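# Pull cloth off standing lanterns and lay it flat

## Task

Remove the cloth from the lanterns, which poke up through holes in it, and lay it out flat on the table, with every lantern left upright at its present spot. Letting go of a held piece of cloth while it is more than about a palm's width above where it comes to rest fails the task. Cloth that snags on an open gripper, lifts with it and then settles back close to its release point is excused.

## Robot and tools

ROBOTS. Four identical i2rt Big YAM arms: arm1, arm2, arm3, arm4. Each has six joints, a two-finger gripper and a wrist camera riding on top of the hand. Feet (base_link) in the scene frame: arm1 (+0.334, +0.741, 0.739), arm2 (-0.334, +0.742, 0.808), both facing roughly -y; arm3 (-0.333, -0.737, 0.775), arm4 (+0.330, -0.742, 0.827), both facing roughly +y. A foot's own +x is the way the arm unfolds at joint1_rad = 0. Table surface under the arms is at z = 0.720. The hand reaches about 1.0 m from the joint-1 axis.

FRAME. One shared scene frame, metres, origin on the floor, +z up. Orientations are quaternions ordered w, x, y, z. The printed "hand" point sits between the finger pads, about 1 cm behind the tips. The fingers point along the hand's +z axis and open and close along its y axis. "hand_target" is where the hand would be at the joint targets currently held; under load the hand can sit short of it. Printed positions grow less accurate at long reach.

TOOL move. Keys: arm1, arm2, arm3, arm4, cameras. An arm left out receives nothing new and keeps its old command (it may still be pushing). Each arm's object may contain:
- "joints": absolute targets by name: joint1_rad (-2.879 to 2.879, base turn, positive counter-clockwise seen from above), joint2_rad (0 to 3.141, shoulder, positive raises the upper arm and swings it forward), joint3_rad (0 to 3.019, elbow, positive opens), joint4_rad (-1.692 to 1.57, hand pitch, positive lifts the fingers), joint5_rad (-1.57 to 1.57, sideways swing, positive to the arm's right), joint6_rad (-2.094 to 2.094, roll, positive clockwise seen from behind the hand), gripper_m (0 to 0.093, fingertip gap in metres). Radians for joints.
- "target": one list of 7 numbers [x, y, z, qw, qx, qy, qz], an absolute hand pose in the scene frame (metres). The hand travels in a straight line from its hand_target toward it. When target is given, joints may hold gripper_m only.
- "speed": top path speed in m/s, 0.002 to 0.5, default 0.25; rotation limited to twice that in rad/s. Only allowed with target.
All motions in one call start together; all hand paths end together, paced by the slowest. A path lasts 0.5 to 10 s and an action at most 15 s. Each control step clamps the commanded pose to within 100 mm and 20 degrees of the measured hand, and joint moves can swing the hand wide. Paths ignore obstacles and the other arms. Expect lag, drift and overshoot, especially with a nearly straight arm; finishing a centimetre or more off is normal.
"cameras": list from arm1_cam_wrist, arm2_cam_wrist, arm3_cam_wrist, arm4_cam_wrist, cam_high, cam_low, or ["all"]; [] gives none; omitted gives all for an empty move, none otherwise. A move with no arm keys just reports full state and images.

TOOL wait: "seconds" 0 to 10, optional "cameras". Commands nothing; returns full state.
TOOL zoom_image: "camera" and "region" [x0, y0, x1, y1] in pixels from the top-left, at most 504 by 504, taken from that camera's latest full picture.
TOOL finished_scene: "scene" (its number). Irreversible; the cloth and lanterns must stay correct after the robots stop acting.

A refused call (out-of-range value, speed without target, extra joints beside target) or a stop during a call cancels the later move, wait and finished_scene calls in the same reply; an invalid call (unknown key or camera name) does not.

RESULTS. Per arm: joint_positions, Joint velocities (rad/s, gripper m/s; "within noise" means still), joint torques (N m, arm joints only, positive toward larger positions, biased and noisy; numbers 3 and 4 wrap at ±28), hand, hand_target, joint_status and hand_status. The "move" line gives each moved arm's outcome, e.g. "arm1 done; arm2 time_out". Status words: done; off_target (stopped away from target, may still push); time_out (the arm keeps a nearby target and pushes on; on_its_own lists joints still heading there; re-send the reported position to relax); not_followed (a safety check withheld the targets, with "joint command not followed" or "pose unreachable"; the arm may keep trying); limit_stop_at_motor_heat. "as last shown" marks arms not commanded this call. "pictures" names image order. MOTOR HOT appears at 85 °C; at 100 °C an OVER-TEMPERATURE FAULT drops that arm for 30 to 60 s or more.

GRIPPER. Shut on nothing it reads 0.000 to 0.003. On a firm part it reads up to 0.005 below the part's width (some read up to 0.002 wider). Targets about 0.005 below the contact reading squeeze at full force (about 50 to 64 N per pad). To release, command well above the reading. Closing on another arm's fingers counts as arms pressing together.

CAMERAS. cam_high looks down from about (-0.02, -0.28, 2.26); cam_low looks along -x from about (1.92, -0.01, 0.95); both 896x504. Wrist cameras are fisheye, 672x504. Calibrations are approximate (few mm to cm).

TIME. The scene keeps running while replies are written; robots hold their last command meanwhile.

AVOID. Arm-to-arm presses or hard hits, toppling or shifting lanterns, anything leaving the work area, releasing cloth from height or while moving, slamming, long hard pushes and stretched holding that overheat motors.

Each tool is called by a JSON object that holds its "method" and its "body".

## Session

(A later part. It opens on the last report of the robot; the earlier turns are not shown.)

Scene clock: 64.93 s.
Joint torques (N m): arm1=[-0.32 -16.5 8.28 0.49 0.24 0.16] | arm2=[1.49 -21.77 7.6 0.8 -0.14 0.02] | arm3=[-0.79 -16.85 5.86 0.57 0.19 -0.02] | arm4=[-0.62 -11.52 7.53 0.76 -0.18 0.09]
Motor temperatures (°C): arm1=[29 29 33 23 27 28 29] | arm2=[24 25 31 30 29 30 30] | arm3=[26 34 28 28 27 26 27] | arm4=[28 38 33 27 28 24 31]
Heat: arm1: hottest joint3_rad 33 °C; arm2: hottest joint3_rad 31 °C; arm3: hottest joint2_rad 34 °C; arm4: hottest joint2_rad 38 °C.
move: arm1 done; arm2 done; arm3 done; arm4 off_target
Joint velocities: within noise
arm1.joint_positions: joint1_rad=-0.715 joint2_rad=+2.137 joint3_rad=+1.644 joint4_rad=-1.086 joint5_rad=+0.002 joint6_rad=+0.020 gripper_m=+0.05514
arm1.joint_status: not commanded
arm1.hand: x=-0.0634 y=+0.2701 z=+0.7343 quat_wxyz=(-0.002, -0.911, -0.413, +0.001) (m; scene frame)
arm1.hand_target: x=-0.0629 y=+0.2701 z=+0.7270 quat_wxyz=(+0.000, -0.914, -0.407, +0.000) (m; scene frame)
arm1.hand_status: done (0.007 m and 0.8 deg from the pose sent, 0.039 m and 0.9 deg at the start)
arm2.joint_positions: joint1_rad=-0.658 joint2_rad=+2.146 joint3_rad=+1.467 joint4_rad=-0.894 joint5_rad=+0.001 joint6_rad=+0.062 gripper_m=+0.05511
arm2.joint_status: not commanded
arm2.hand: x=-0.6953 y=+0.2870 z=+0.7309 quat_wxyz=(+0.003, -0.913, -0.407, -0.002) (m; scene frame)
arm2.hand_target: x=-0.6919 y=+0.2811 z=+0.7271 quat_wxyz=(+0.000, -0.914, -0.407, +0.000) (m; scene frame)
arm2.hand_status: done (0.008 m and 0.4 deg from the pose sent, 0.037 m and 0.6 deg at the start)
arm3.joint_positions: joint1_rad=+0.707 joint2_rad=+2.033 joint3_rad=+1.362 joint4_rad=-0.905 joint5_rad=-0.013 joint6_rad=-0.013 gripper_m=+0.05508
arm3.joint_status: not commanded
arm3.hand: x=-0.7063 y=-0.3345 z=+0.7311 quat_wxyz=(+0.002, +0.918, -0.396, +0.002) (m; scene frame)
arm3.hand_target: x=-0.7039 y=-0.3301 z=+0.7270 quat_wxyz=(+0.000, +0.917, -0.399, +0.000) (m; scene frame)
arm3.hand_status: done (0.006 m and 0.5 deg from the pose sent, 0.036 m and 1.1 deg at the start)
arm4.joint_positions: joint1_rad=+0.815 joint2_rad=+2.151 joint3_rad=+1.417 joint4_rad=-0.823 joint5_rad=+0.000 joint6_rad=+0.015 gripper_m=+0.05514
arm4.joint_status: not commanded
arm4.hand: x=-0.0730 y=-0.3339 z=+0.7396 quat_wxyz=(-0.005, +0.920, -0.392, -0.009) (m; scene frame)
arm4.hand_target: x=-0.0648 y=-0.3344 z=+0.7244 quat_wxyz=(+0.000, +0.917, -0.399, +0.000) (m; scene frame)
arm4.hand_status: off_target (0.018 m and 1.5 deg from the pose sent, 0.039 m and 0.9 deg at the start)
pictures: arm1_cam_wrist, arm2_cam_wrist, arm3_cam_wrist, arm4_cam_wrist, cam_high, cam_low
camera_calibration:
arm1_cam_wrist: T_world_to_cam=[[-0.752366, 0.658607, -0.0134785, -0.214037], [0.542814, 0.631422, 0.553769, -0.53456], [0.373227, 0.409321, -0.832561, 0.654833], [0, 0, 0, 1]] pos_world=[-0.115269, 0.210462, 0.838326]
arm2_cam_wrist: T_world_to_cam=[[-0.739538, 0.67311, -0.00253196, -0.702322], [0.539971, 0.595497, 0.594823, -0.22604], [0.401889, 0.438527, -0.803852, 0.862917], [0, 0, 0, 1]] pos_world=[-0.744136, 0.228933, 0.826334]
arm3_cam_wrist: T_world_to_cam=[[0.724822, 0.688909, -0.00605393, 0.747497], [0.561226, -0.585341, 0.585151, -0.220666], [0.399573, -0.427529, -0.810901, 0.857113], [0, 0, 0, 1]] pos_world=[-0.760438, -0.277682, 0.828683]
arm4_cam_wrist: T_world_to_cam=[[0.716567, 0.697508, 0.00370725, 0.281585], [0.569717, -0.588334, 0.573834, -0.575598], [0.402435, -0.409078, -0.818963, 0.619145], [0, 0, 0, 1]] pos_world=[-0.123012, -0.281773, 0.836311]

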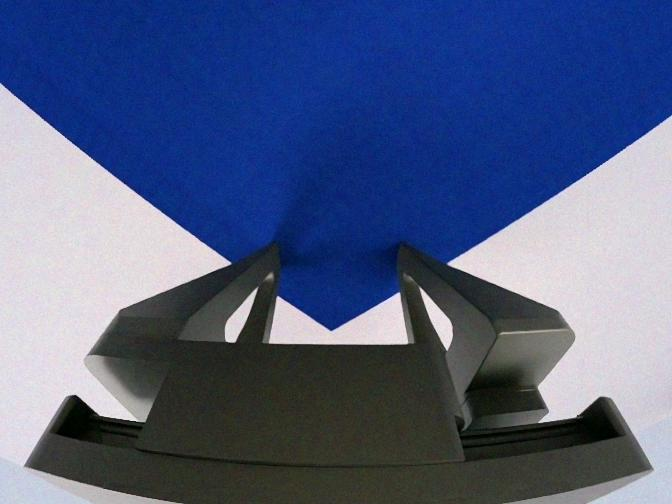

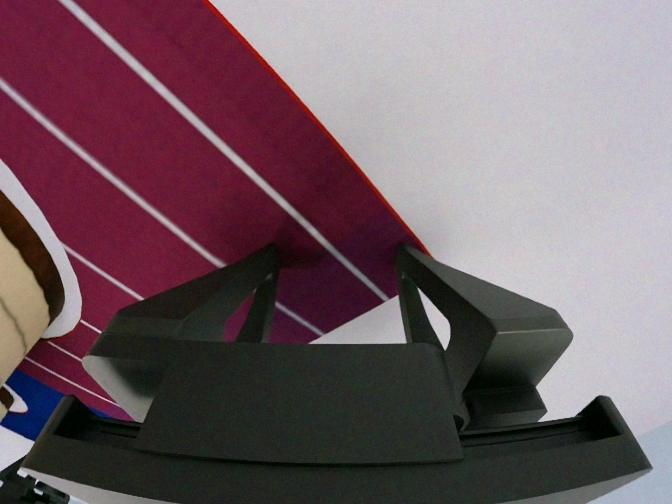

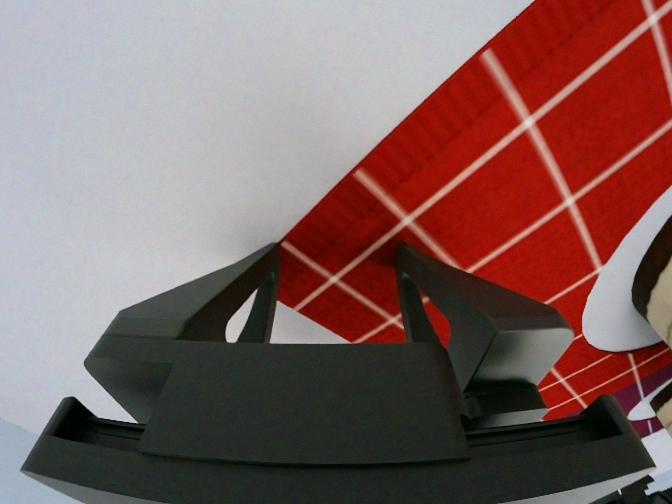

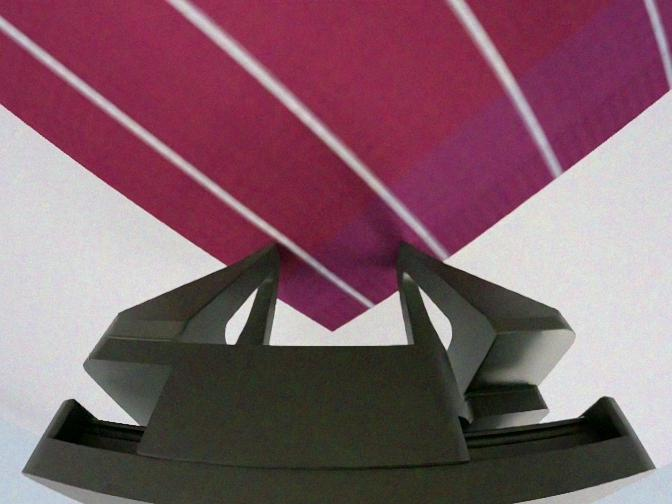

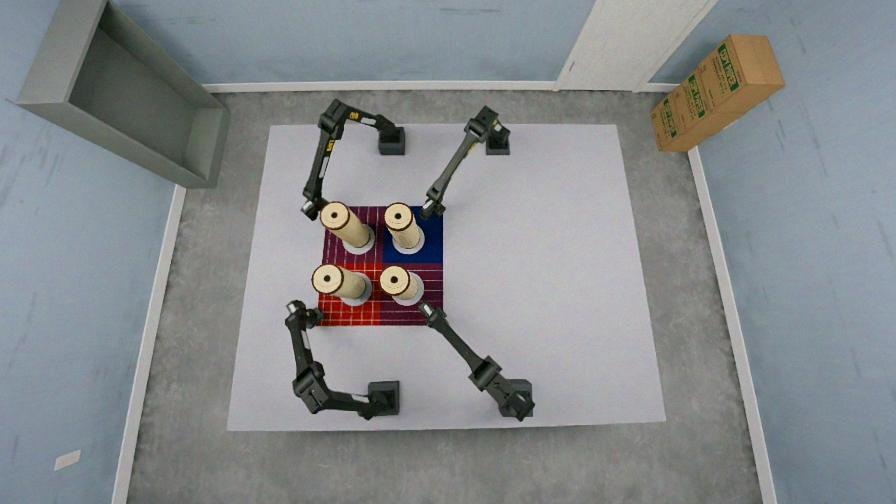

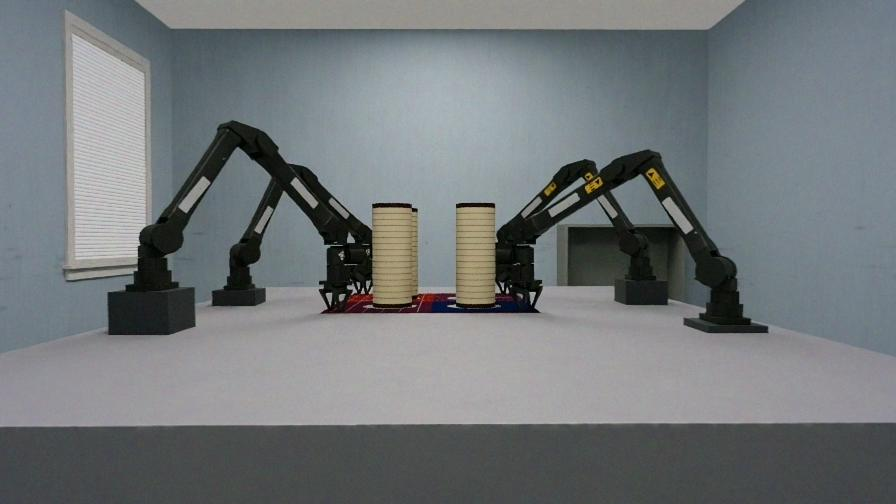

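{"method": "move", "body": {"arm1": {"target":[-0.063,0.270,0.717,0,0.9135,0.4067,0],"speed":0.05}, "arm2": {"target":[-0.689,0.276,0.717,0,0.9135,0.4067,0],"speed":0.05}, "arm3": {"target":[-0.699,-0.328,0.717,0,-0.9171,0.3987,0],"speed":0.05}, "arm4": {"target":[-0.062,-0.334,0.715,0,-0.9171,0.3987,0],"speed":0.05}}}

{"method": "move", "body": {"arm1": {"joints":{"gripper_m":0.0}}, "arm2": {"joints":{"gripper_m":0.0}}, "arm3": {"joints":{"gripper_m":0.0}}, "arm4": {"joints":{"gripper_m":0.0}}, "cameras": ["all"]}}

Scene clock: 68.97 s.
Joint torques (N m): arm1=[-0.85 -16.26 7.65 0.79 0.26 0.17] | arm2=[1.79 -20.37 7.92 0.98 -0.12 0.02] | arm3=[-0.79 -16.03 5.14 0.83 0.21 -0.11] | arm4=[-0.91 -10.81 6.8 1.2 -0.18 0.06]
Motor temperatures (°C): arm1=[29 30 34 23 27 28 29] | arm2=[24 25 31 30 29 30 30] | arm3=[26 35 28 28 27 26 27] | arm4=[27 38 33 27 28 24 31]
Heat: arm1: hottest joint3_rad 34 °C; arm2: hottest joint3_rad 31 °C; arm3: hottest joint2_rad 35 °C; arm4: hottest joint2_rad 38 °C.
move: arm1 off_target; arm2 off_target; arm3 off_target; arm4 off_target
Joint velocities: within noise
arm1.joint_positions: joint1_rad=-0.715 joint2_rad=+2.137 joint3_rad=+1.644 joint4_rad=-1.073 joint5_rad=+0.002 joint6_rad=+0.020 gripper_m=+0.05514
arm1.joint_status: not commanded
arm1.hand: x=-0.0655 y=+0.2676 z=+0.7344 quat_wxyz=(-0.005, -0.911, -0.412, +0.007) (m; scene frame)
arm1.hand_target: x=-0.0627 y=+0.2703 z=+0.7172 quat_wxyz=(+0.000, -0.914, -0.407, +0.000) (m; scene frame)
arm1.hand_status: off_target (0.018 m and 1.3 deg from the pose sent, 0.017 m and 0.8 deg at the start)
arm2.joint_positions: joint1_rad=-0.651 joint2_rad=+2.146 joint3_rad=+1.467 joint4_rad=-0.882 joint5_rad=+0.001 joint6_rad=+0.071 gripper_m=+0.05511
arm2.joint_status: not commanded
arm2.hand: x=-0.6943 y=+0.2825 z=+0.7309 quat_wxyz=(+0.000, -0.914, -0.406, +0.003) (m; scene frame)
arm2.hand_target: x=-0.6887 y=+0.2764 z=+0.7173 quat_wxyz=(+0.000, -0.914, -0.407, +0.000) (m; scene frame)
arm2.hand_status: off_target (0.016 m and 0.4 deg from the pose sent, 0.019 m and 0.4 deg at the start)
arm3.joint_positions: joint1_rad=+0.701 joint2_rad=+2.033 joint3_rad=+1.360 joint4_rad=-0.887 joint5_rad=-0.013 joint6_rad=-0.013 gripper_m=+0.05508
arm3.joint_status: not commanded
arm3.hand: x=-0.7065 y=-0.3299 z=+0.7305 quat_wxyz=(-0.001, +0.917, -0.398, -0.005) (m; scene frame)
arm3.hand_target: x=-0.6988 y=-0.3284 z=+0.7172 quat_wxyz=(+0.000, +0.917, -0.399, +0.000) (m; scene frame)
arm3.hand_status: off_target (0.016 m and 0.6 deg from the pose sent, 0.017 m and 0.5 deg at the start)
arm4.joint_positions: joint1_rad=+0.815 joint2_rad=+2.151 joint3_rad=+1.415 joint4_rad=-0.812 joint5_rad=+0.000 joint6_rad=+0.015 gripper_m=+0.05514
arm4.joint_status: not commanded
arm4.hand: x=-0.0744 y=-0.3325 z=+0.7392 quat_wxyz=(-0.007, +0.920, -0.392, -0.014) (m; scene frame)
arm4.hand_target: x=-0.0616 y=-0.3348 z=+0.7159 quat_wxyz=(+0.000, +0.917, -0.399, +0.000) (m; scene frame)
arm4.hand_status: off_target (0.027 m and 2.0 deg from the pose sent, 0.027 m and 1.5 deg at the start)
camera_calibration:
arm1_cam_wrist: T_world_to_cam=[[-0.752414, 0.658547, -0.0137279, -0.213724], [0.547627, 0.636993, 0.542536, -0.524789], [0.36603, 0.400694, -0.83992, 0.663855], [0, 0, 0, 1]] pos_world=[-0.116411, 0.209031, 0.839369]
arm2_cam_wrist: T_world_to_cam=[[-0.737765, 0.675049, -0.00339243, -0.697253], [0.545889, 0.599547, 0.585277, -0.214011], [0.397125, 0.429945, -0.810827, 0.868663], [0, 0, 0, 1]] pos_world=[-0.74255, 0.225513, 0.827226]
arm3_cam_wrist: T_world_to_cam=[[0.728288, 0.685246, -0.00578005, 0.745474], [0.564478, -0.595109, 0.572022, -0.208926], [0.388536, -0.41986, -0.820218, 0.860252], [0, 0, 0, 1]] pos_world=[-0.759225, -0.273982, 0.829414]
arm4_cam_wrist: T_world_to_cam=[[0.716604, 0.697471, 0.00367625, 0.281618], [0.573507, -0.592223, 0.566005, -0.569008], [0.396949, -0.403493, -0.824394, 0.625385], [0, 0, 0, 1]] pos_world=[-0.123724, -0.281061, 0.83659]

Scene clock: 69.67 s.
Joint torques (N m): arm1=[-0.85 -15.62 7.61 0.44 0.22 0.18] | arm2=[1.49 -20.37 7.95 0.83 -0.07 0.01] | arm3=[-0.38 -15.85 5.14 0.53 0.11 -0.1] | arm4=[-0.91 -10.81 6.82 0.83 -0.18 0.06]
Motor temperatures (°C): arm1=[29 30 34 23 27 28 29] | arm2=[24 25 31 30 29 30 30] | arm3=[26 35 28 28 27 26 27] | arm4=[27 38 33 27 28 24 31]
Heat: arm1: hottest joint3_rad 34 °C; arm2: hottest joint3_rad 31 °C; arm3: hottest joint2_rad 35 °C; arm4: hottest joint2_rad 38 °C.
move: arm1 done; arm2 done; arm3 done; arm4 done
Joint velocities: within noise
arm1.joint_positions: joint1_rad=-0.714 joint2_rad=+2.137 joint3_rad=+1.644 joint4_rad=-1.067 joint5_rad=+0.002 joint6_rad=+0.020 gripper_m=+0.00037
arm1.joint_status: all done
arm1.hand: x=-0.0661 y=+0.2662 z=+0.7344 quat_wxyz=(-0.006, -0.911, -0.413, +0.010) (m; scene frame)
arm1.hand_target: x=-0.0628 y=+0.2704 z=+0.7172 quat_wxyz=(+0.000, -0.914, -0.407, +0.000) (m; scene frame)
arm1.hand_status: not commanded
arm2.joint_positions: joint1_rad=-0.648 joint2_rad=+2.146 joint3_rad=+1.467 joint4_rad=-0.878 joint5_rad=+0.000 joint6_rad=+0.072 gripper_m=+0.00144
arm2.joint_status: all done
arm2.hand: x=-0.6931 y=+0.2805 z=+0.7309 quat_wxyz=(-0.002, -0.913, -0.407, +0.004) (m; scene frame)
arm2.hand_target: x=-0.6887 y=+0.2764 z=+0.7173 quat_wxyz=(+0.000, -0.914, -0.407, +0.000) (m; scene frame)
arm2.hand_status: not commanded
arm3.joint_positions: joint1_rad=+0.694 joint2_rad=+2.033 joint3_rad=+1.360 joint4_rad=-0.880 joint5_rad=-0.010 joint6_rad=-0.013 gripper_m=+0.00260
arm3.joint_status: all done
arm3.hand: x=-0.7042 y=-0.3253 z=+0.7306 quat_wxyz=(-0.004, +0.916, -0.401, -0.008) (m; scene frame)
arm3.hand_target: x=-0.6989 y=-0.3284 z=+0.7172 quat_wxyz=(+0.000, +0.917, -0.399, +0.000) (m; scene frame)
arm3.hand_status: not commanded
arm4.joint_positions: joint1_rad=+0.814 joint2_rad=+2.151 joint3_rad=+1.415 joint4_rad=-0.803 joint5_rad=+0.000 joint6_rad=+0.015 gripper_m=+0.00071
arm4.joint_status: all done
arm4.hand: x=-0.0757 y=-0.3309 z=+0.7393 quat_wxyz=(-0.009, +0.920, -0.392, -0.018) (m; scene frame)
arm4.hand_target: x=-0.0616 y=-0.3348 z=+0.7159 quat_wxyz=(+0.000, +0.917, -0.399, +0.000) (m; scene frame)
arm4.hand_status: not commanded
pictures: arm1_cam_wrist, arm2_cam_wrist, arm3_cam_wrist, arm4_cam_wrist, cam_high, cam_low
camera_calibration:
arm1_cam_wrist: T_world_to_cam=[[-0.752991, 0.657886, -0.0138118, -0.213066], [0.549112, 0.639782, 0.537732, -0.520728], [0.362602, 0.397323, -0.843003, 0.667634], [0, 0, 0, 1]] pos_world=[-0.116585, 0.208059, 0.839886]
arm2_cam_wrist: T_world_to_cam=[[-0.739569, 0.673064, -0.0048458, -0.694627], [0.545102, 0.603156, 0.582294, -0.212735], [0.394844, 0.428005, -0.812964, 0.869679], [0, 0, 0, 1]] pos_world=[-0.741149, 0.223614, 0.827526]
arm3_cam_wrist: T_world_to_cam=[[0.733171, 0.680039, -0.00258495, 0.740112], [0.56184, -0.603587, 0.565701, -0.207453], [0.383139, -0.416208, -0.824606, 0.861936], [0, 0, 0, 1]] pos_world=[-0.756315, -0.269776, 0.830027]
arm4_cam_wrist: T_world_to_cam=[[0.716872, 0.697195, 0.00353816, 0.281423], [0.576816, -0.595931, 0.558703, -0.56284], [0.391634, -0.398478, -0.82936, 0.631579], [0, 0, 0, 1]] pos_world=[-0.124436, -0.27995, 0.837271]

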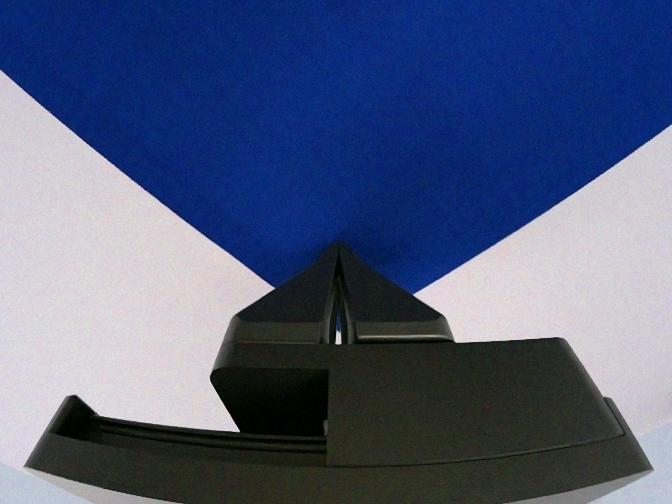

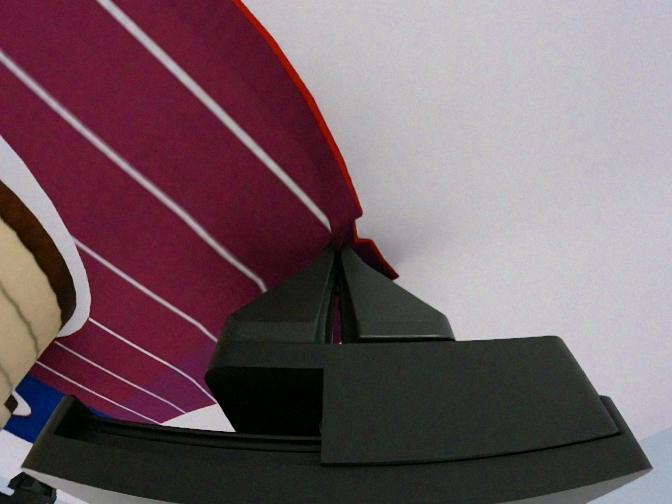

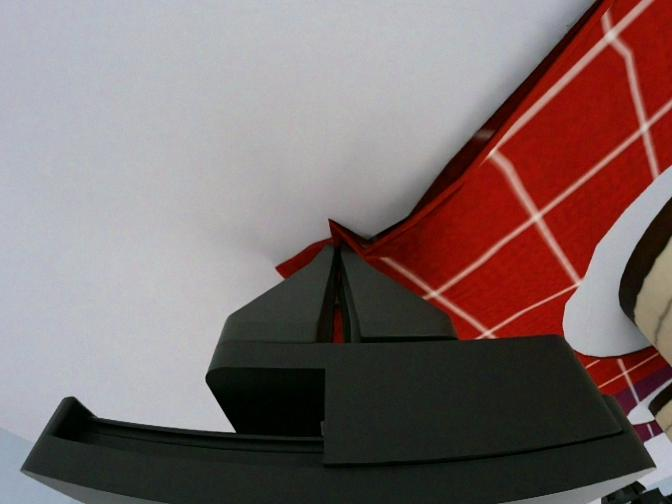

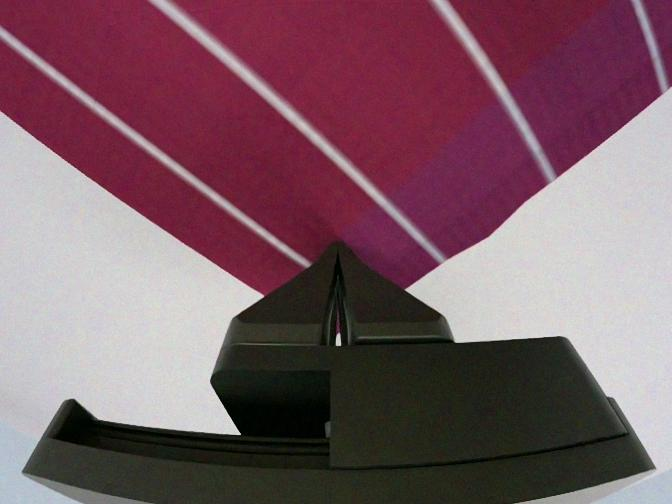

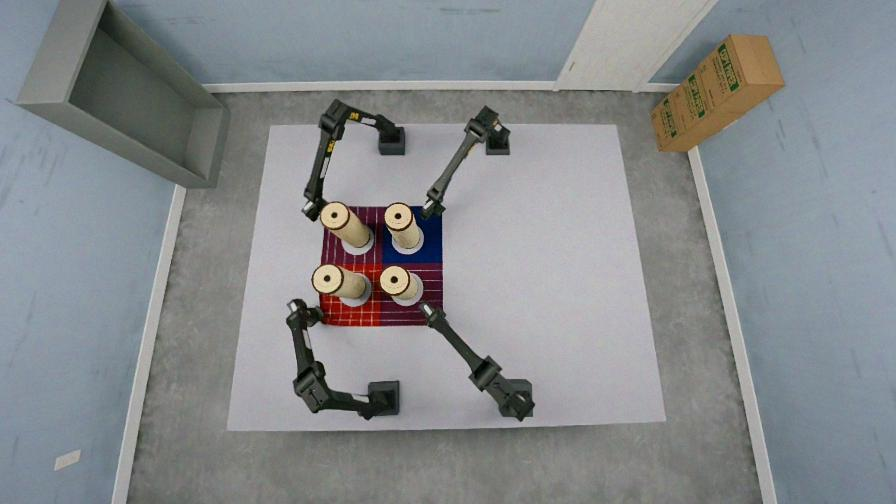

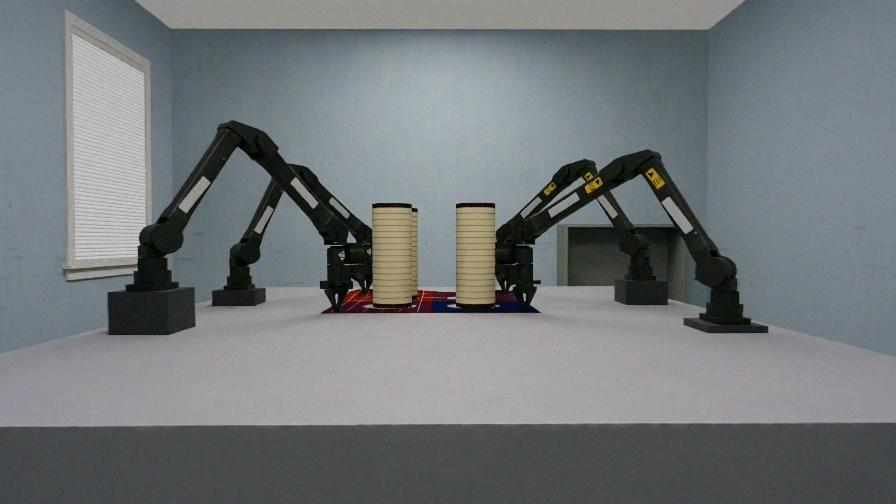

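{"method": "move", "body": {"arm1": {"joints":{"gripper_m":0.05}}, "arm4": {"joints":{"gripper_m":0.05}}}}

{"method": "move", "body": {"arm1": {"target":[-0.061,0.273,0.700,0,0.9135,0.4067,0],"speed":0.05}, "arm4": {"target":[-0.057,-0.337,0.697,0,-0.9171,0.3987,0],"speed":0.05}, "cameras": ["arm1_cam_wrist","arm4_cam_wrist"]}}

{"method": "move", "body": {"arm1": {"joints":{"gripper_m":0.0}}, "arm4": {"joints":{"gripper_m":0.0}}, "cameras": ["arm1_cam_wrist","arm4_cam_wrist"]}}

Scene clock: 74.53 s.
Joint torques (N m): arm1=[-1.2 -15.74 7.49 0.61 0.13 0.15] | arm2=[1.55 -20.37 7.9 0.81 -0.07 0.01] | arm3=[-0.32 -15.91 5.18 0.57 0.11 -0.1] | arm4=[-0.91 -10.81 6.83 0.83 -0.11 0.06]
Motor temperatures (°C): arm1=[29 30 34 23 27 28 29] | arm2=[24 25 31 30 29 30 30] | arm3=[26 35 28 28 27 26 28] | arm4=[27 38 33 27 28 24 31]
Heat: arm1: hottest joint3_rad 34 °C; arm2: hottest joint3_rad 31 °C; arm3: hottest joint2_rad 35 °C; arm4: hottest joint2_rad 38 °C.
move: arm1 done; arm4 done
Joint velocities: within noise
arm1.joint_positions: joint1_rad=-0.716 joint2_rad=+2.137 joint3_rad=+1.644 joint4_rad=-1.067 joint5_rad=+0.004 joint6_rad=+0.020 gripper_m=+0.04986
arm1.joint_status: all done
arm1.hand: x=-0.0673 y=+0.2672 z=+0.7344 quat_wxyz=(-0.005, -0.911, -0.412, +0.010) (m; scene frame)
arm1.hand_target: x=-0.0628 y=+0.2704 z=+0.7172 quat_wxyz=(+0.000, -0.914, -0.407, +0.000) (m; scene frame)
arm1.hand_status: not commanded
arm2, arm3: as last shown
arm2.joint_positions: joint1_rad=-0.648 joint2_rad=+2.146 joint3_rad=+1.467 joint4_rad=-0.878 joint5_rad=+0.000 joint6_rad=+0.072 gripper_m=+0.00142
arm4.joint_positions: joint1_rad=+0.814 joint2_rad=+2.151 joint3_rad=+1.415 joint4_rad=-0.803 joint5_rad=-0.002 joint6_rad=+0.015 gripper_m=+0.04986
arm4.joint_status: all done
arm4.hand: x=-0.0760 y=-0.3311 z=+0.7393 quat_wxyz=(-0.008, +0.920, -0.392, -0.018) (m; scene frame)
arm4.hand_target: x=-0.0616 y=-0.3348 z=+0.7159 quat_wxyz=(+0.000, +0.917, -0.399, +0.000) (m; scene frame)
arm4.hand_status: not commanded
camera_calibration:
arm1_cam_wrist: T_world_to_cam=[[-0.751675, 0.659431, -0.0116352, -0.21654], [0.551292, 0.637897, 0.53774, -0.520118], [0.362024, 0.397791, -0.84303, 0.667492], [0, 0, 0, 1]] pos_world=[-0.117679, 0.209052, 0.839885]
arm2_cam_wrist: T_world_to_cam=[[-0.739569, 0.673064, -0.0048458, -0.694627], [0.545102, 0.603156, 0.582294, -0.212735], [0.394844, 0.428005, -0.812964, 0.869679], [0, 0, 0, 1]] pos_world=[-0.741149, 0.223614, 0.827526]
arm3_cam_wrist: T_world_to_cam=[[0.733171, 0.680039, -0.00258495, 0.740112], [0.56184, -0.603587, 0.565701, -0.207453], [0.383139, -0.416208, -0.824606, 0.861936], [0, 0, 0, 1]] pos_world=[-0.756315, -0.269776, 0.830027]
arm4_cam_wrist: T_world_to_cam=[[0.716797, 0.697279, 0.00167407, 0.283142], [0.577625, -0.595135, 0.558716, -0.562529], [0.390577, -0.399519, -0.829358, 0.631152], [0, 0, 0, 1]] pos_world=[-0.124538, -0.280053, 0.83727]

Scene clock: 75.50 s.
Joint torques (N m): arm1=[-0.97 -14.68 6.3 1.06 0.21 0.2] | arm2=[1.55 -20.37 7.91 0.81 -0.08 0.02] | arm3=[-0.21 -16.09 5.19 0.53 0.1 -0.09] | arm4=[-1.08 -9.17 5.79 1.51 -0.11 0.04]
Motor temperatures (°C): arm1=[29 30 34 23 27 28 29] | arm2=[24 25 31 30 29 30 30] | arm3=[26 35 28 28 27 26 28] | arm4=[27 38 33 27 28 24 31]
Heat: arm1: hottest joint3_rad 34 °C; arm2: hottest joint3_rad 31 °C; arm3: hottest joint2_rad 35 °C; arm4: hottest joint2_rad 38 °C.
move: arm1 off_target; arm4 off_target
Joint velocities: within noise
arm1.joint_positions: joint1_rad=-0.716 joint2_rad=+2.133 joint3_rad=+1.630 joint4_rad=-1.040 joint5_rad=+0.004 joint6_rad=+0.020 gripper_m=+0.04986
arm1.joint_status: not commanded
arm1.hand: x=-0.0683 y=+0.2660 z=+0.7327 quat_wxyz=(-0.009, -0.911, -0.412, +0.019) (m; scene frame)
arm1.hand_target: x=-0.0603 y=+0.2740 z=+0.7011 quat_wxyz=(+0.000, -0.914, -0.407, +0.000) (m; scene frame)
arm1.hand_status: off_target (0.034 m and 2.5 deg from the pose sent, 0.036 m and 1.5 deg at the start)
arm2, arm3: as last shown
arm4.joint_positions: joint1_rad=+0.814 joint2_rad=+2.147 joint3_rad=+1.402 joint4_rad=-0.775 joint5_rad=-0.002 joint6_rad=+0.015 gripper_m=+0.04986
arm4.joint_status: not commanded
arm4.hand: x=-0.0769 y=-0.3301 z=+0.7383 quat_wxyz=(-0.012, +0.920, -0.392, -0.027) (m; scene frame)
arm4.hand_target: x=-0.0560 y=-0.3388 z=+0.6995 quat_wxyz=(+0.000, +0.917, -0.399, +0.000) (m; scene frame)
arm4.hand_status: off_target (0.046 m and 3.5 deg from the pose sent, 0.047 m and 2.4 deg at the start)
pictures: arm1_cam_wrist, arm4_cam_wrist
camera_calibration:
arm1_cam_wrist: T_world_to_cam=[[-0.751769, 0.659318, -0.0119283, -0.216277], [0.557632, 0.645271, 0.522179, -0.507941], [0.351979, 0.385907, -0.852752, 0.676612], [0, 0, 0, 1]] pos_world=[-0.1175, 0.209246, 0.839639]
arm4_cam_wrist: T_world_to_cam=[[0.716791, 0.697286, 0.00147046, 0.283306], [0.58505, -0.60256, 0.542805, -0.550948], [0.379376, -0.388217, -0.839858, 0.641644], [0, 0, 0, 1]] pos_world=[-0.124163, -0.280427, 0.83753]

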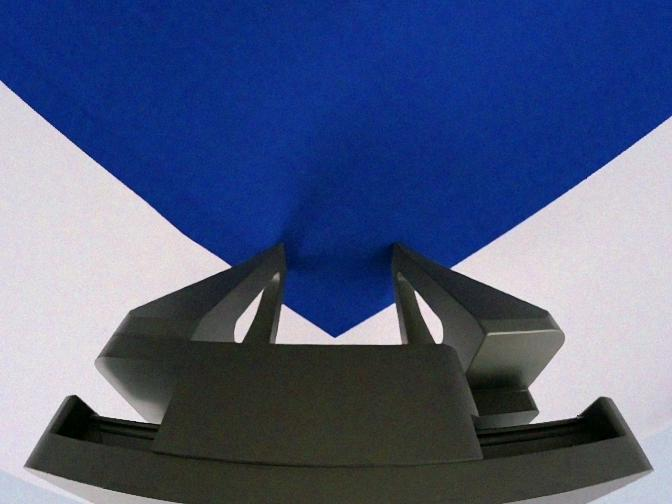

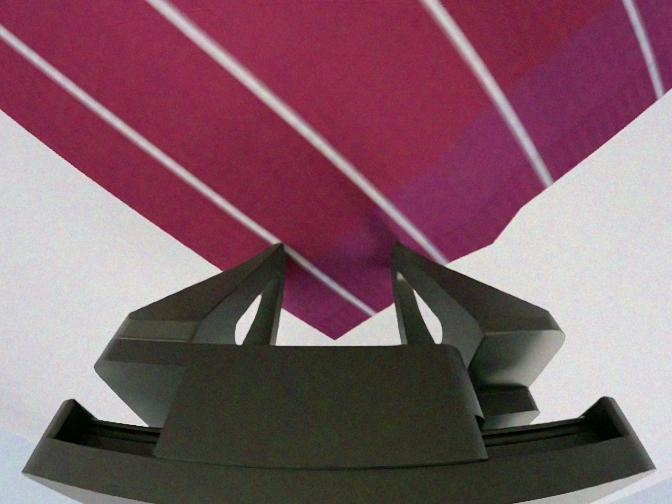

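Scene clock: 76.10 s.
Joint torques (N m): arm1=[-1.44 -14.04 6.37 0.66 0.31 0.17] | arm2=[1.55 -20.31 7.91 0.83 -0.08 0.02] | arm3=[-0.44 -15.85 5.18 0.53 0.1 -0.11] | arm4=[-0.97 -9.17 5.83 0.64 -0.08 0.04]
Motor temperatures (°C): arm1=[29 30 34 23 27 28 29] | arm2=[24 25 31 30 29 30 30] | arm3=[26 35 28 28 27 26 28] | arm4=[27 38 33 27 28 24 31]
Heat: arm1: hottest joint3_rad 34 °C; arm2: hottest joint3_rad 31 °C; arm3: hottest joint2_rad 35 °C; arm4: hottest joint2_rad 38 °C.
move: arm1 done; arm4 done
Joint velocities: within noise
arm1.joint_positions: joint1_rad=-0.711 joint2_rad=+2.133 joint3_rad=+1.630 joint4_rad=-1.029 joint5_rad=+0.001 joint6_rad=+0.020 gripper_m=+0.00037
arm1.joint_status: all done
arm1.hand: x=-0.0674 y=+0.2618 z=+0.7329 quat_wxyz=(-0.013, -0.910, -0.414, +0.023) (m; scene frame)
arm1.hand_target: x=-0.0602 y=+0.2740 z=+0.7011 quat_wxyz=(+0.000, -0.914, -0.407, +0.000) (m; scene frame)
arm1.hand_status: not commanded
arm2, arm3: as last shown
arm3.hand_target: x=-0.6989 y=-0.3285 z=+0.7172 quat_wxyz=(+0.000, +0.917, -0.399, +0.000) (m; scene frame)
arm4.joint_positions: joint1_rad=+0.814 joint2_rad=+2.146 joint3_rad=+1.402 joint4_rad=-0.753 joint5_rad=-0.003 joint6_rad=+0.015 gripper_m=+0.00225
arm4.joint_status: all done
arm4.hand: x=-0.0806 y=-0.3260 z=+0.7388 quat_wxyz=(-0.015, +0.919, -0.392, -0.037) (m; scene frame)
arm4.hand_target: x=-0.0561 y=-0.3388 z=+0.6996 quat_wxyz=(+0.000, +0.917, -0.399, +0.000) (m; scene frame)
arm4.hand_status: not commanded
pictures: arm1_cam_wrist, arm4_cam_wrist
camera_calibration:
arm1_cam_wrist: T_world_to_cam=[[-0.754936, 0.655615, -0.0154958, -0.209438], [0.556775, 0.65325, 0.513094, -0.501296], [0.346515, 0.378725, -0.858193, 0.683537], [0, 0, 0, 1]] pos_world=[-0.115858, 0.205909, 0.840572]
arm4_cam_wrist: T_world_to_cam=[[0.717225, 0.696841, 0.000195433, 0.283998], [0.59355, -0.611059, 0.523742, -0.534687], [0.365085, -0.375525, -0.851877, 0.65702], [0, 0, 0, 1]] pos_world=[-0.126195, -0.2779, 0.839683]

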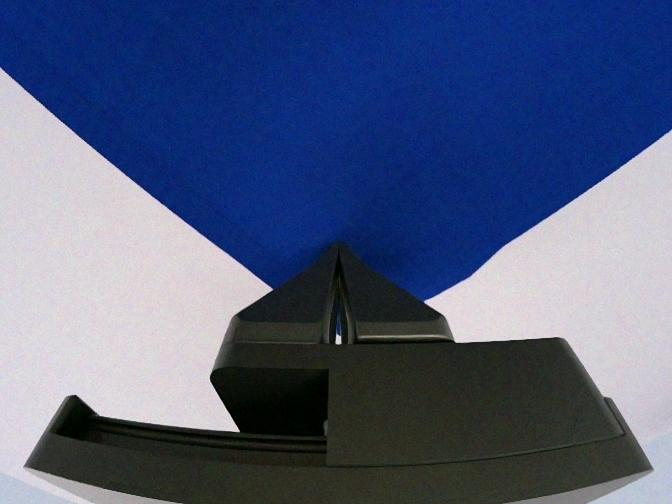

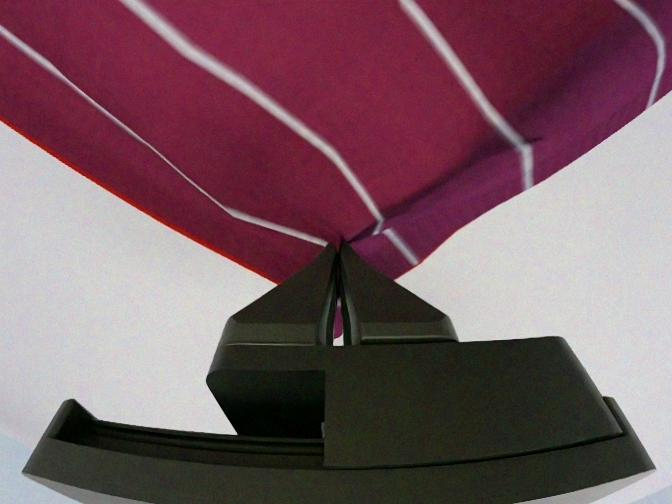

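{"method": "move", "body": {"arm1": {"joints":{"gripper_m":0.05}}}}

{"method": "move", "body": {"arm1": {"target":[-0.053,0.277,0.678,0,0.9135,0.4067,0],"speed":0.05}}}

{"method": "move", "body": {"arm1": {"joints":{"gripper_m":0.0}}, "cameras": ["arm1_cam_wrist"]}}

Scene clock: 78.40 s.
Joint torques (N m): arm1=[-0.38 -14.27 6.34 0.72 0 0.16] | arm2=[1.44 -20.37 7.95 0.79 -0.07 0.01] | arm3=[-0.44 -15.79 5.16 0.54 0.1 -0.1] | arm4=[-1.03 -9.23 5.83 0.62 -0.07 0.04]
Motor temperatures (°C): arm1=[29 31 34 23 27 28 29] | arm2=[24 25 31 30 29 30 30] | arm3=[26 35 28 28 27 26 28] | arm4=[27 38 33 27 28 24 31]
Heat: arm1: hottest joint3_rad 34 °C; arm2: hottest joint3_rad 31 °C; arm3: hottest joint2_rad 35 °C; arm4: hottest joint2_rad 38 °C.
move: arm1 done
Joint velocities: within noise
arm1.joint_positions: joint1_rad=-0.723 joint2_rad=+2.133 joint3_rad=+1.630 joint4_rad=-1.029 joint5_rad=+0.008 joint6_rad=+0.020 gripper_m=+0.04985
arm1.joint_status: all done
arm1.hand: x=-0.0739 y=+0.2671 z=+0.7329 quat_wxyz=(-0.010, -0.912, -0.409, +0.025) (m; scene frame)
arm1.hand_target: x=-0.0601 y=+0.2739 z=+0.7011 quat_wxyz=(+0.000, -0.913, -0.407, +0.000) (m; scene frame)
arm1.hand_status: not commanded
arm2, arm3, arm4: as last shown
arm4.hand: x=-0.0807 y=-0.3261 z=+0.7388 quat_wxyz=(-0.015, +0.919, -0.392, -0.038) (m; scene frame)
camera_calibration:
arm1_cam_wrist: T_world_to_cam=[[-0.747147, 0.664606, -0.00840937, -0.224841], [0.567511, 0.644476, 0.512427, -0.497537], [0.345982, 0.378086, -0.858689, 0.684192], [0, 0, 0, 1]] pos_world=[-0.122349, 0.211398, 0.84057]
arm2_cam_wrist: T_world_to_cam=[[-0.739569, 0.673064, -0.0048458, -0.694627], [0.545102, 0.603156, 0.582294, -0.212735], [0.394844, 0.428005, -0.812964, 0.869679], [0, 0, 0, 1]] pos_world=[-0.741149, 0.223614, 0.827526]
arm3_cam_wrist: T_world_to_cam=[[0.733171, 0.680039, -0.00258495, 0.740112], [0.56184, -0.603587, 0.565701, -0.207453], [0.383139, -0.416208, -0.824606, 0.861936], [0, 0, 0, 1]] pos_world=[-0.756315, -0.269776, 0.830027]
arm4_cam_wrist: T_world_to_cam=[[0.717226, 0.696841, -0.000216898, 0.284345], [0.593681, -0.610885, 0.523796, -0.534668], [0.36487, -0.375809, -0.851843, 0.656886], [0, 0, 0, 1]] pos_world=[-0.126196, -0.2779, 0.839683]

Scene clock: 79.40 s.
Joint torques (N m): arm1=[0.38 -12.34 5.31 0.88 0.05 0.18] | arm2=[1.44 -20.48 7.94 0.81 -0.07 0.01] | arm3=[-0.26 -16.09 5.15 0.47 0.1 -0.11] | arm4=[-1.03 -9.23 5.83 0.64 -0.07 0.04]
Motor temperatures (°C): arm1=[29 31 34 23 27 28 29] | arm2=[24 25 31 30 29 30 30] | arm3=[26 35 28 28 27 26 28] | arm4=[27 37 33 27 28 24 31]
Heat: arm1: hottest joint3_rad 34 °C; arm2: hottest joint3_rad 31 °C; arm3: hottest joint2_rad 35 °C; arm4: hottest joint2_rad 37 °C.
move: arm1 off_target
Joint velocities: within noise
arm1.joint_positions: joint1_rad=-0.723 joint2_rad=+2.115 joint3_rad=+1.594 joint4_rad=-0.976 joint5_rad=+0.008 joint6_rad=+0.023 gripper_m=+0.04985
arm1.joint_status: not commanded
arm1.hand: x=-0.0739 y=+0.2671 z=+0.7320 quat_wxyz=(-0.017, -0.912, -0.407, +0.040) (m; scene frame)
arm1.hand_target: x=-0.0516 y=+0.2795 z=+0.6812 quat_wxyz=(+0.001, -0.914, -0.407, +0.000) (m; scene frame)
arm1.hand_status: off_target (0.059 m and 5.0 deg from the pose sent, 0.060 m and 3.1 deg at the start)
arm2, arm3, arm4: as last shown
camera_calibration:
arm1_cam_wrist: T_world_to_cam=[[-0.745494, 0.666448, -0.0092979, -0.224581], [0.580374, 0.655944, 0.482601, -0.477345], [0.327727, 0.354379, -0.875791, 0.70095], [0, 0, 0, 1]] pos_world=[-0.120105, 0.214381, 0.842164]
arm2_cam_wrist: T_world_to_cam=[[-0.739569, 0.673064, -0.0048458, -0.694627], [0.545102, 0.603156, 0.582294, -0.212735], [0.394844, 0.428005, -0.812964, 0.869679], [0, 0, 0, 1]] pos_world=[-0.741149, 0.223614, 0.827526]
arm3_cam_wrist: T_world_to_cam=[[0.733171, 0.680039, -0.00258495, 0.740112], [0.56184, -0.603587, 0.565701, -0.207453], [0.383139, -0.416208, -0.824606, 0.861936], [0, 0, 0, 1]] pos_world=[-0.756315, -0.269776, 0.830027]
arm4_cam_wrist: T_world_to_cam=[[0.717226, 0.696841, -0.000216898, 0.284345], [0.593681, -0.610885, 0.523796, -0.534668], [0.36487, -0.375809, -0.851843, 0.656886], [0, 0, 0, 1]] pos_world=[-0.126196, -0.2779, 0.839683]

Scene clock: 80.03 s.
Joint torques (N m): arm1=[-1.14 -12.28 5.3 0.62 0.26 0.13] | arm2=[1.44 -20.37 7.92 0.8 -0.07 0.02] | arm3=[-0.38 -15.97 5.19 0.57 0.11 -0.1] | arm4=[-0.97 -9.17 5.83 0.64 -0.07 0.04]
Motor temperatures (°C): arm1=[29 31 34 23 27 28 29] | arm2=[24 25 31 30 29 30 30] | arm3=[26 35 28 28 27 26 28] | arm4=[27 37 33 27 28 24 31]
Heat: arm1: hottest joint3_rad 34 °C; arm2: hottest joint3_rad 31 °C; arm3: hottest joint2_rad 35 °C; arm4: hottest joint2_rad 37 °C.
move: arm1 done
Joint velocities: within noise
arm1.joint_positions: joint1_rad=-0.706 joint2_rad=+2.115 joint3_rad=+1.594 joint4_rad=-0.971 joint5_rad=+0.003 joint6_rad=+0.025 gripper_m=+0.00037
arm1.joint_status: all done
arm1.hand: x=-0.0661 y=+0.2587 z=+0.7321 quat_wxyz=(-0.021, -0.909, -0.414, +0.042) (m; scene frame)
arm1.hand_target: x=-0.0516 y=+0.2796 z=+0.6812 quat_wxyz=(+0.001, -0.913, -0.407, +0.000) (m; scene frame)
arm1.hand_status: not commanded
arm2, arm3, arm4: as last shown
pictures: arm1_cam_wrist
camera_calibration:
arm1_cam_wrist: T_world_to_cam=[[-0.755838, 0.654605, -0.0142178, -0.207191], [0.570031, 0.668559, 0.477592, -0.476765], [0.322139, 0.352877, -0.878467, 0.703531], [0, 0, 0, 1]] pos_world=[-0.111467, 0.206114, 0.842782]

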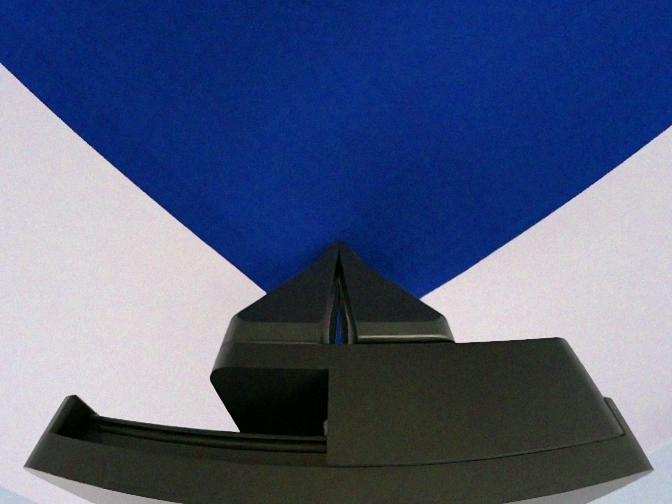

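{"method": "move", "body": {"arm1": {"target":[-0.075,0.250,0.765,0,0.9135,0.4067,0],"joints":{"gripper_m":0.085}}}}

{"method": "move", "body": {"arm1": {"target":[-0.073,0.252,0.695,0,0.9135,0.4067,0],"speed":0.06}, "cameras": ["arm1_cam_wrist"]}}

{"method": "move", "body": {"arm1": {"joints":{"gripper_m":0.0}}, "cameras": ["arm1_cam_wrist"]}}

Scene clock: 88.17 s.
Joint torques (N m): arm1=[-0.56 -17.44 12.77 -0.38 0.02 0.15] | arm2=[1.49 -20.31 7.94 0.84 -0.06 0.02] | arm3=[-0.15 -15.97 5.14 0.51 0.11 -0.11] | arm4=[-0.97 -9.23 5.82 0.62 -0.07 0.03]
Motor temperatures (°C): arm1=[29 31 33 23 27 28 28] | arm2=[24 25 31 30 28 30 30] | arm3=[26 36 28 28 27 26 28] | arm4=[27 37 32 27 28 24 31]
Heat: arm1: hottest joint3_rad 33 °C; arm2: hottest joint3_rad 31 °C; arm3: hottest joint2_rad 36 °C; arm4: hottest joint2_rad 37 °C.
move: arm1 off_target
Joint velocities: within noise
arm1.joint_positions: joint1_rad=-0.712 joint2_rad=+2.152 joint3_rad=+1.723 joint4_rad=-1.187 joint5_rad=+0.007 joint6_rad=+0.027 gripper_m=+0.08487
arm1.joint_status: all done
arm1.hand: x=-0.0666 y=+0.2650 z=+0.7530 quat_wxyz=(+0.008, -0.911, -0.411, -0.014) (m; scene frame)
arm1.hand_target: x=-0.0744 y=+0.2505 z=+0.7653 quat_wxyz=(+0.000, -0.913, -0.407, +0.000) (m; scene frame)
arm1.hand_status: off_target (0.021 m and 1.9 deg from the pose sent, 0.035 m and 5.4 deg at the start)
arm2, arm3, arm4: as last shown
camera_calibration:
arm1_cam_wrist: T_world_to_cam=[[-0.750347, 0.661008, -0.00685246, -0.21826], [0.533854, 0.612056, 0.583427, -0.557772], [0.389844, 0.434115, -0.812137, 0.652821], [0, 0, 0, 1]] pos_world=[-0.1205, 0.202261, 0.854103]
arm2_cam_wrist: T_world_to_cam=[[-0.739569, 0.673064, -0.0048458, -0.694627], [0.545102, 0.603156, 0.582294, -0.212735], [0.394844, 0.428005, -0.812964, 0.869679], [0, 0, 0, 1]] pos_world=[-0.741149, 0.223614, 0.827526]
arm3_cam_wrist: T_world_to_cam=[[0.733171, 0.680039, -0.00258495, 0.740112], [0.56184, -0.603587, 0.565701, -0.207453], [0.383139, -0.416208, -0.824606, 0.861936], [0, 0, 0, 1]] pos_world=[-0.756315, -0.269776, 0.830027]
arm4_cam_wrist: T_world_to_cam=[[0.717226, 0.696841, -0.000216898, 0.284345], [0.593681, -0.610885, 0.523796, -0.534668], [0.36487, -0.375809, -0.851843, 0.656886], [0, 0, 0, 1]] pos_world=[-0.126196, -0.2779, 0.839683]

Scene clock: 89.83 s.
Joint torques (N m): arm1=[-0.56 -14.1 7.12 1.11 0.3 0.16] | arm2=[1.49 -20.42 7.92 0.79 -0.07 0.01] | arm3=[-0.32 -15.74 5.18 0.54 0.11 -0.1] | arm4=[-1.03 -9.23 5.83 0.64 -0.06 0.04]
Motor temperatures (°C): arm1=[29 30 33 23 26 28 28] | arm2=[24 25 31 30 28 30 30] | arm3=[26 36 28 28 27 26 28] | arm4=[27 37 32 27 28 24 32]
Heat: arm1: hottest joint3_rad 33 °C; arm2: hottest joint3_rad 31 °C; arm3: hottest joint2_rad 36 °C; arm4: hottest joint2_rad 37 °C.
move: arm1 off_target
Joint velocities: within noise
arm1.joint_positions: joint1_rad=-0.712 joint2_rad=+2.182 joint3_rad=+1.721 joint4_rad=-1.073 joint5_rad=+0.001 joint6_rad=+0.027 gripper_m=+0.08487
arm1.joint_status: not commanded
arm1.hand: x=-0.0807 y=+0.2464 z=+0.7340 quat_wxyz=(-0.012, -0.911, -0.411, +0.022) (m; scene frame)
arm1.hand_target: x=-0.0720 y=+0.2533 z=+0.6964 quat_wxyz=(+0.000, -0.913, -0.407, +0.000) (m; scene frame)
arm1.hand_status: off_target (0.040 m and 2.9 deg from the pose sent, 0.060 m and 1.9 deg at the start)
arm2.joint_positions: joint1_rad=-0.648 joint2_rad=+2.146 joint3_rad=+1.467 joint4_rad=-0.878 joint5_rad=+0.000 joint6_rad=+0.072 gripper_m=+0.00142
arm2.joint_status: not commanded
arm2.hand: x=-0.6931 y=+0.2805 z=+0.7309 quat_wxyz=(-0.002, -0.913, -0.407, +0.004) (m; scene frame)
arm2.hand_target: x=-0.6887 y=+0.2764 z=+0.7173 quat_wxyz=(+0.000, -0.914, -0.407, +0.000) (m; scene frame)
arm2.hand_status: not commanded
arm3.joint_positions: joint1_rad=+0.694 joint2_rad=+2.033 joint3_rad=+1.360 joint4_rad=-0.880 joint5_rad=-0.010 joint6_rad=-0.013 gripper_m=+0.00260
arm3.joint_status: not commanded
arm3.hand: x=-0.7042 y=-0.3253 z=+0.7306 quat_wxyz=(-0.004, +0.916, -0.401, -0.008) (m; scene frame)
arm3.hand_target: x=-0.6989 y=-0.3285 z=+0.7172 quat_wxyz=(+0.000, +0.917, -0.399, +0.000) (m; scene frame)
arm3.hand_status: not commanded
arm4: as last shown
pictures: arm1_cam_wrist
camera_calibration:
arm1_cam_wrist: T_world_to_cam=[[-0.750603, 0.660584, -0.0149651, -0.210724], [0.560329, 0.648363, 0.515419, -0.484685], [0.35018, 0.378489, -0.856808, 0.694207], [0, 0, 0, 1]] pos_world=[-0.129685, 0.190702, 0.841464]

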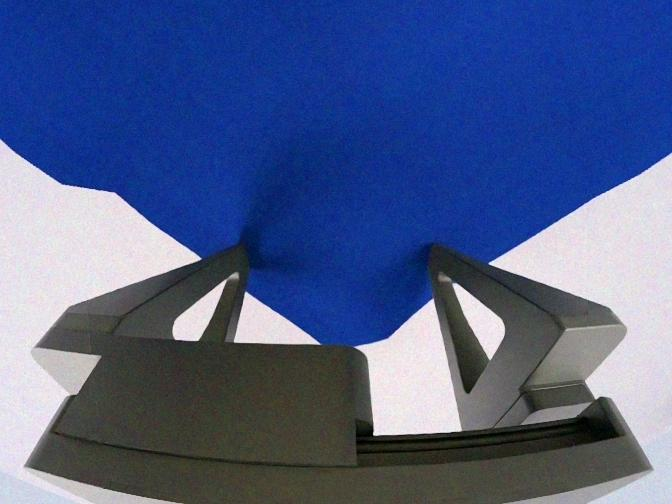

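Scene clock: 90.53 s.
Joint torques (N m): arm1=[-1.2 -14.15 7.06 0.17 0.27 0.15] | arm2=[1.38 -20.42 7.94 0.79 -0.06 0.02] | arm3=[-0.26 -16.03 5.14 0.55 0.1 -0.11] | arm4=[-1.03 -9.17 5.83 0.64 -0.07 0.04]
Motor temperatures (°C): arm1=[29 30 33 23 26 28 28] | arm2=[24 25 31 30 28 30 30] | arm3=[26 36 28 28 27 26 28] | arm4=[27 37 32 27 28 24 32]
Heat: arm1: hottest joint3_rad 33 °C; arm2: hottest joint3_rad 31 °C; arm3: hottest joint2_rad 36 °C; arm4: hottest joint2_rad 37 °C.
move: arm1 done
Joint velocities: within noise
arm1.joint_positions: joint1_rad=-0.705 joint2_rad=+2.182 joint3_rad=+1.721 joint4_rad=-1.058 joint5_rad=+0.002 joint6_rad=+0.027 gripper_m=+0.00198
arm1.joint_status: all done
arm1.hand: x=-0.0798 y=+0.2407 z=+0.7342 quat_wxyz=(-0.015, -0.910, -0.414, +0.029) (m; scene frame)
arm1.hand_target: x=-0.0720 y=+0.2533 z=+0.6965 quat_wxyz=(+0.000, -0.914, -0.407, +0.000) (m; scene frame)
arm1.hand_status: not commanded
arm2, arm3, arm4: as last shown
pictures: arm1_cam_wrist
camera_calibration:
arm1_cam_wrist: T_world_to_cam=[[-0.755207, 0.655325, -0.0145355, -0.20569], [0.561346, 0.658037, 0.501874, -0.473837], [0.338455, 0.370859, -0.864819, 0.703028], [0, 0, 0, 1]] pos_world=[-0.127295, 0.185872, 0.842808]

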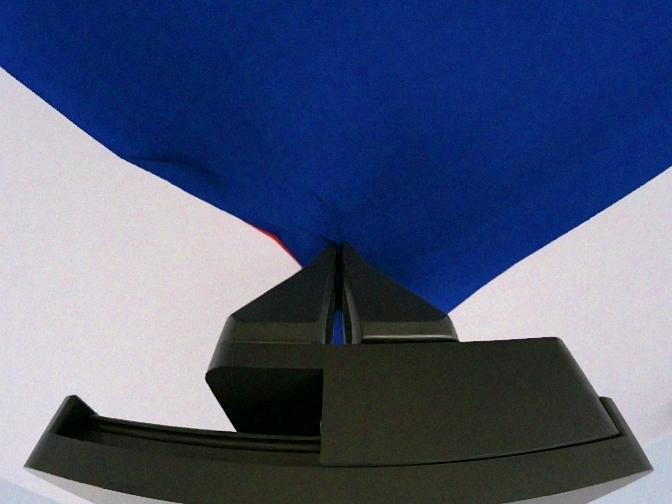

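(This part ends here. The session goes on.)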